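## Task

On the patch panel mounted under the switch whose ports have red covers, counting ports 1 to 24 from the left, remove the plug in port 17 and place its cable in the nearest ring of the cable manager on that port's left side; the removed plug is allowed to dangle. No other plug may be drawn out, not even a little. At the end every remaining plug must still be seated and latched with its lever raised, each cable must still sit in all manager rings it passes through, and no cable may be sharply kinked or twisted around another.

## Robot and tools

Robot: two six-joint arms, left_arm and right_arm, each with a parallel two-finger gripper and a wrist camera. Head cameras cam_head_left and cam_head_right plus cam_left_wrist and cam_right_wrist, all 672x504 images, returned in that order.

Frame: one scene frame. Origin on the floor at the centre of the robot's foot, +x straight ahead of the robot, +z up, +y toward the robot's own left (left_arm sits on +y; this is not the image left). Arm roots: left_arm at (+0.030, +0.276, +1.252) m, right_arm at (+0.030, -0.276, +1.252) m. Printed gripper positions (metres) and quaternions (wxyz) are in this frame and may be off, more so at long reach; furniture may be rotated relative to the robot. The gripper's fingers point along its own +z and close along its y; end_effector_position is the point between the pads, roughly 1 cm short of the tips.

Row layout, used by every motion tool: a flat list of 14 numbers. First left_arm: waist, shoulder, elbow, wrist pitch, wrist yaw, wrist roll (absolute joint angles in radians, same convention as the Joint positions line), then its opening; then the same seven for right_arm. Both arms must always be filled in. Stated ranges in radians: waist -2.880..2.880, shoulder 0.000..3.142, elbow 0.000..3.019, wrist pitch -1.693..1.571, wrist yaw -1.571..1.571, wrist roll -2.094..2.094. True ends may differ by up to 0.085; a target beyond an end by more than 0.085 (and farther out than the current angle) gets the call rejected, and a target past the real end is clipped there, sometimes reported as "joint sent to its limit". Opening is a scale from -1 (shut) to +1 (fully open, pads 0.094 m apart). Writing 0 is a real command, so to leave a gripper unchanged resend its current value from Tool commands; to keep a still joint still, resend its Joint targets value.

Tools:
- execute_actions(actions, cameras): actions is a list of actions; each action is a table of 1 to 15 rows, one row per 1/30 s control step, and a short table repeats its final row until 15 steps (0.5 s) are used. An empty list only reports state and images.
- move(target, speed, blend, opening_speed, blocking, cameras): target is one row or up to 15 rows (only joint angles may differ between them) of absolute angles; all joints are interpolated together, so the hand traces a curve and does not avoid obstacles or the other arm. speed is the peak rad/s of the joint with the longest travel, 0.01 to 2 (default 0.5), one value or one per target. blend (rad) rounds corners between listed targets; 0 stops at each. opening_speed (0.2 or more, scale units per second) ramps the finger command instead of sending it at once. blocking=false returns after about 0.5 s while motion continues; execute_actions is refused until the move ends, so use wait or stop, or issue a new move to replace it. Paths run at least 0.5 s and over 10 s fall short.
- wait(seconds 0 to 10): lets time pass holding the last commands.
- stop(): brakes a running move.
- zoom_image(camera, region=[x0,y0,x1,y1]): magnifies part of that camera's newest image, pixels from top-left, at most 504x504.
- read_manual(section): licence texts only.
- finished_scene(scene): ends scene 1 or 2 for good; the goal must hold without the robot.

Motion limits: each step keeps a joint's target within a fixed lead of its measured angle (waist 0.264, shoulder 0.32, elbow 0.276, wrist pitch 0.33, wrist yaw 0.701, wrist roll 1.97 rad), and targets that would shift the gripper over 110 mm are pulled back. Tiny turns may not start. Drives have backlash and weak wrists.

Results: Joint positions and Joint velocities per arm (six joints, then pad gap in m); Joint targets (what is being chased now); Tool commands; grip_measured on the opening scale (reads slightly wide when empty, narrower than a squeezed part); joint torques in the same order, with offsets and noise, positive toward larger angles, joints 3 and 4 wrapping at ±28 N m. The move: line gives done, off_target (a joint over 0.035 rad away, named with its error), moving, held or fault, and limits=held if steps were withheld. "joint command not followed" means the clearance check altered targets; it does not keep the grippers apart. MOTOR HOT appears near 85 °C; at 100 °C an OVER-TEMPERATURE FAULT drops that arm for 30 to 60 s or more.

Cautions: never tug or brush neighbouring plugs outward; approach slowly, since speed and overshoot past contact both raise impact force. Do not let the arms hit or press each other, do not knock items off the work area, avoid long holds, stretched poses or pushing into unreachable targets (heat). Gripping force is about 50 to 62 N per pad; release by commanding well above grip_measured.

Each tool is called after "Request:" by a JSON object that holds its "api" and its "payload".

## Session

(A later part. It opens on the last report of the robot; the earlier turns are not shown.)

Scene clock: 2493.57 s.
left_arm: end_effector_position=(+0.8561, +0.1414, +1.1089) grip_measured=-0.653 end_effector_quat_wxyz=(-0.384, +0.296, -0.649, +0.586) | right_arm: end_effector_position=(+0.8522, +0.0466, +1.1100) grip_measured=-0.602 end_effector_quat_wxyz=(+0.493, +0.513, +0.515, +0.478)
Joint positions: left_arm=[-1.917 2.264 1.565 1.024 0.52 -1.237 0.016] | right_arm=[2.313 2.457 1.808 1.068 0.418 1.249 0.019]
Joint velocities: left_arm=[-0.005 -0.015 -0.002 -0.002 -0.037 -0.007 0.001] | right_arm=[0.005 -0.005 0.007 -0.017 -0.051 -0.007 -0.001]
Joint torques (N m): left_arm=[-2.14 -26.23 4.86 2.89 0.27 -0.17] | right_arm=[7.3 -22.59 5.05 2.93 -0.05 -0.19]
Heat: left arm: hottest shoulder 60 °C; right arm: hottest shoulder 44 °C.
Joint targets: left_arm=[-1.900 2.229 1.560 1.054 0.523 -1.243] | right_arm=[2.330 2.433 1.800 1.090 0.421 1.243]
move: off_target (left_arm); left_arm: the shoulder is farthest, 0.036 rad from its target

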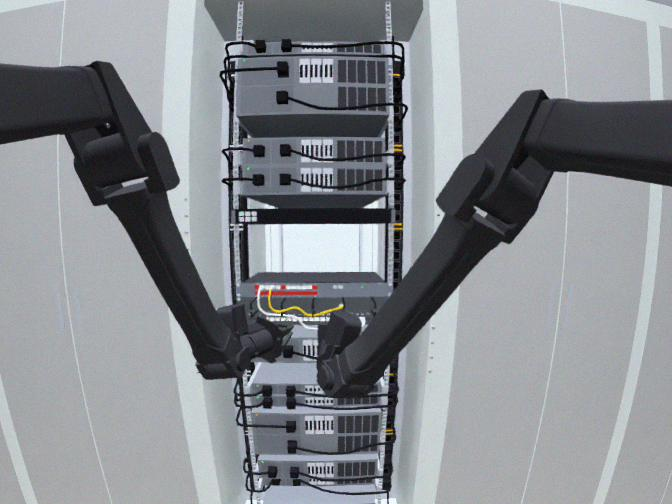

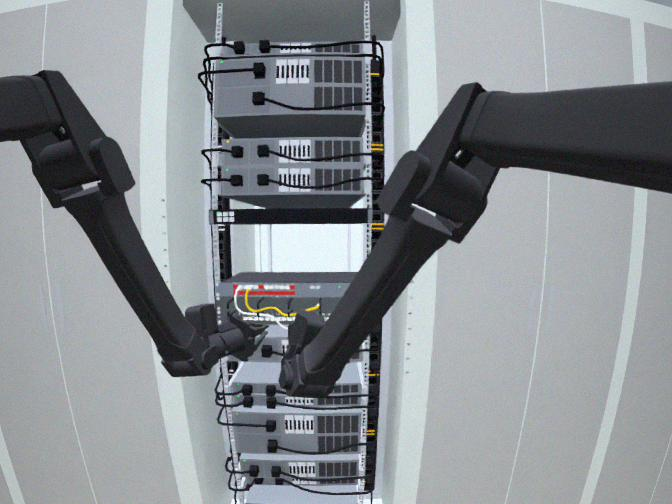

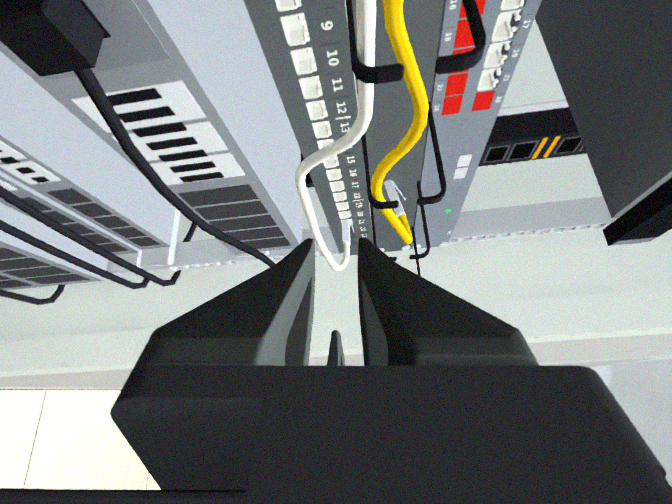

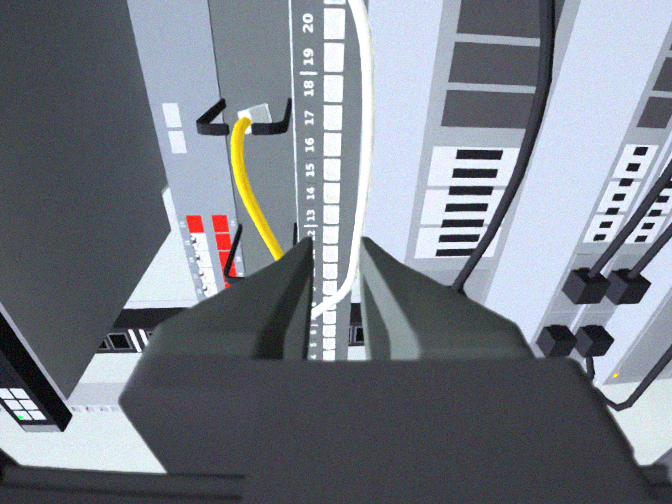

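Request:
{"api": "move", "payload": {"target": [[-1.88,2.05,1.15,1.25,0.5,-1.243,-0.65,2.33,2.25,1.40,1.25,0.42,1.243,-0.6],[-1.8,1.534,1.1,0.0,0.0,0.0,-0.65,2.2,1.8,1.1,0.8,0.2,1.0,-0.6]], "speed": 0.5}}

Request:
{"api": "zoom_image", "payload": {"camera": "cam_head_left", "region": [235, 270, 395, 350]}}

Request:
{"api": "zoom_image", "payload": {"camera": "cam_head_right", "region": [215, 270, 375, 350]}}

Scene clock: 2509.03 s.
left_arm: end_effector_position=(+0.7206, +0.3095, +1.1903) grip_measured=-0.653 end_effector_quat_wxyz=(+0.340, -0.053, +0.938, -0.045) | right_arm: end_effector_position=(+0.7581, -0.0706, +1.2245) grip_measured=-0.602 end_effector_quat_wxyz=(+0.448, +0.406, +0.698, +0.384)
Joint positions: left_arm=[-1.818 1.557 1.106 0.016 0.003 -0.016 0.016] | right_arm=[2.217 1.818 1.108 0.814 0.202 1.016 0.019]
Joint velocities: left_arm=[-0.015 0.005 -0.017 -0.002 0.022 -0.022 -0.001] | right_arm=[-0.005 0.005 -0.012 0.007 -0.037 -0.037 0]
Joint torques (N m): left_arm=[-0.32 -20.01 6.35 0.92 0 -0.05] | right_arm=[2.84 -18.55 4.63 1.52 -0.23 -0.34]
Heat: left arm: hottest shoulder 59 °C; right arm: hottest shoulder 44 °C.
Joint targets: left_arm=[-1.801 1.534 1.100 0.000 0.001 -0.001] | right_arm=[2.200 1.800 1.100 0.799 0.199 1.001]
move: done

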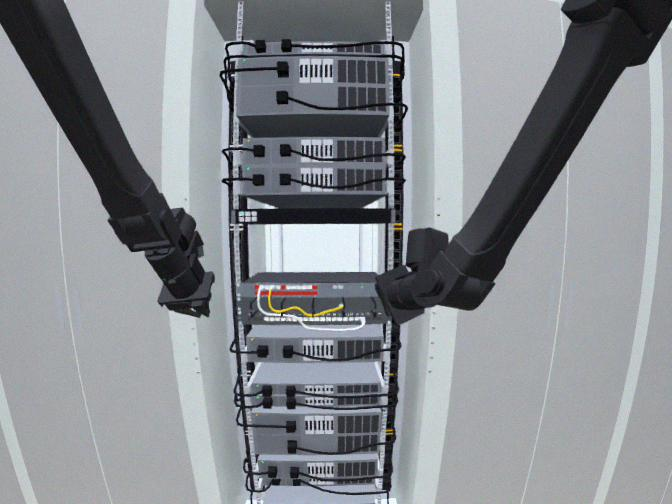

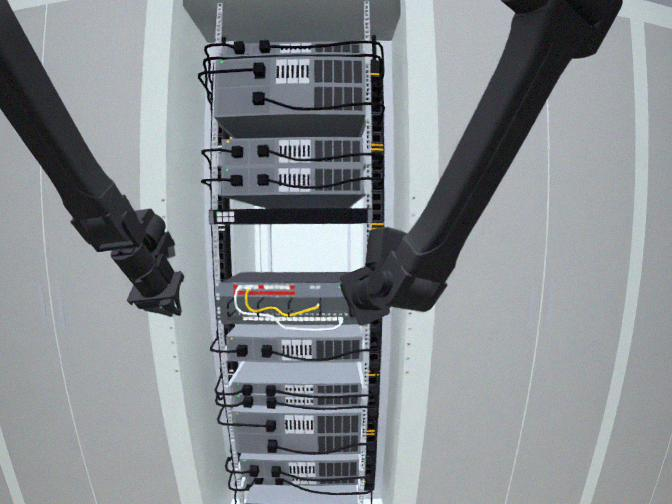

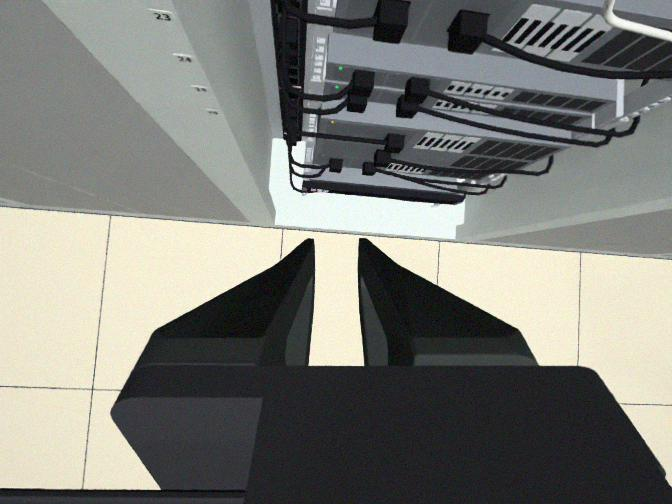

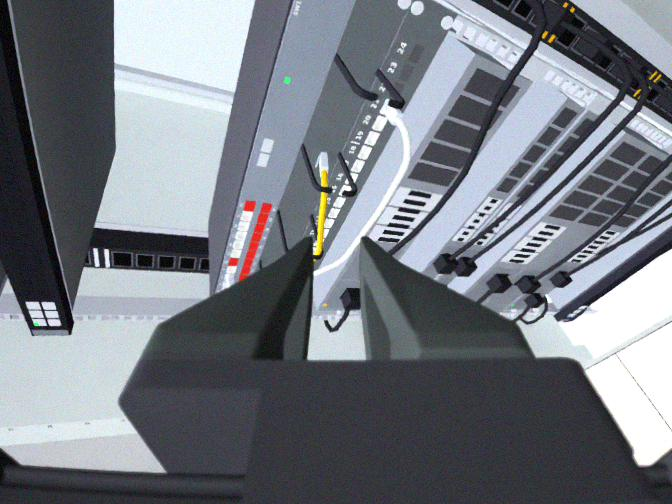

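Scaled by 3.150 from the camera's 672x504 image, which has a finer 960x720 frame.

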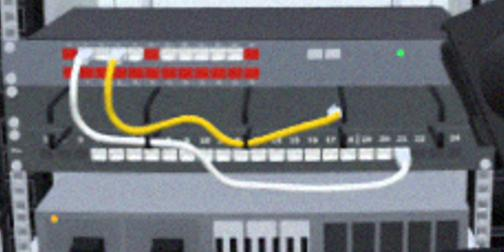

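Scaled by 3.150 from the camera's 672x504 image, which has a finer 960x720 frame.

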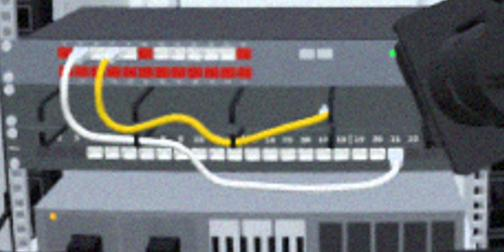

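Request:
{"api": "finished_scene", "payload": {"scene": 1}}

The scene is finished.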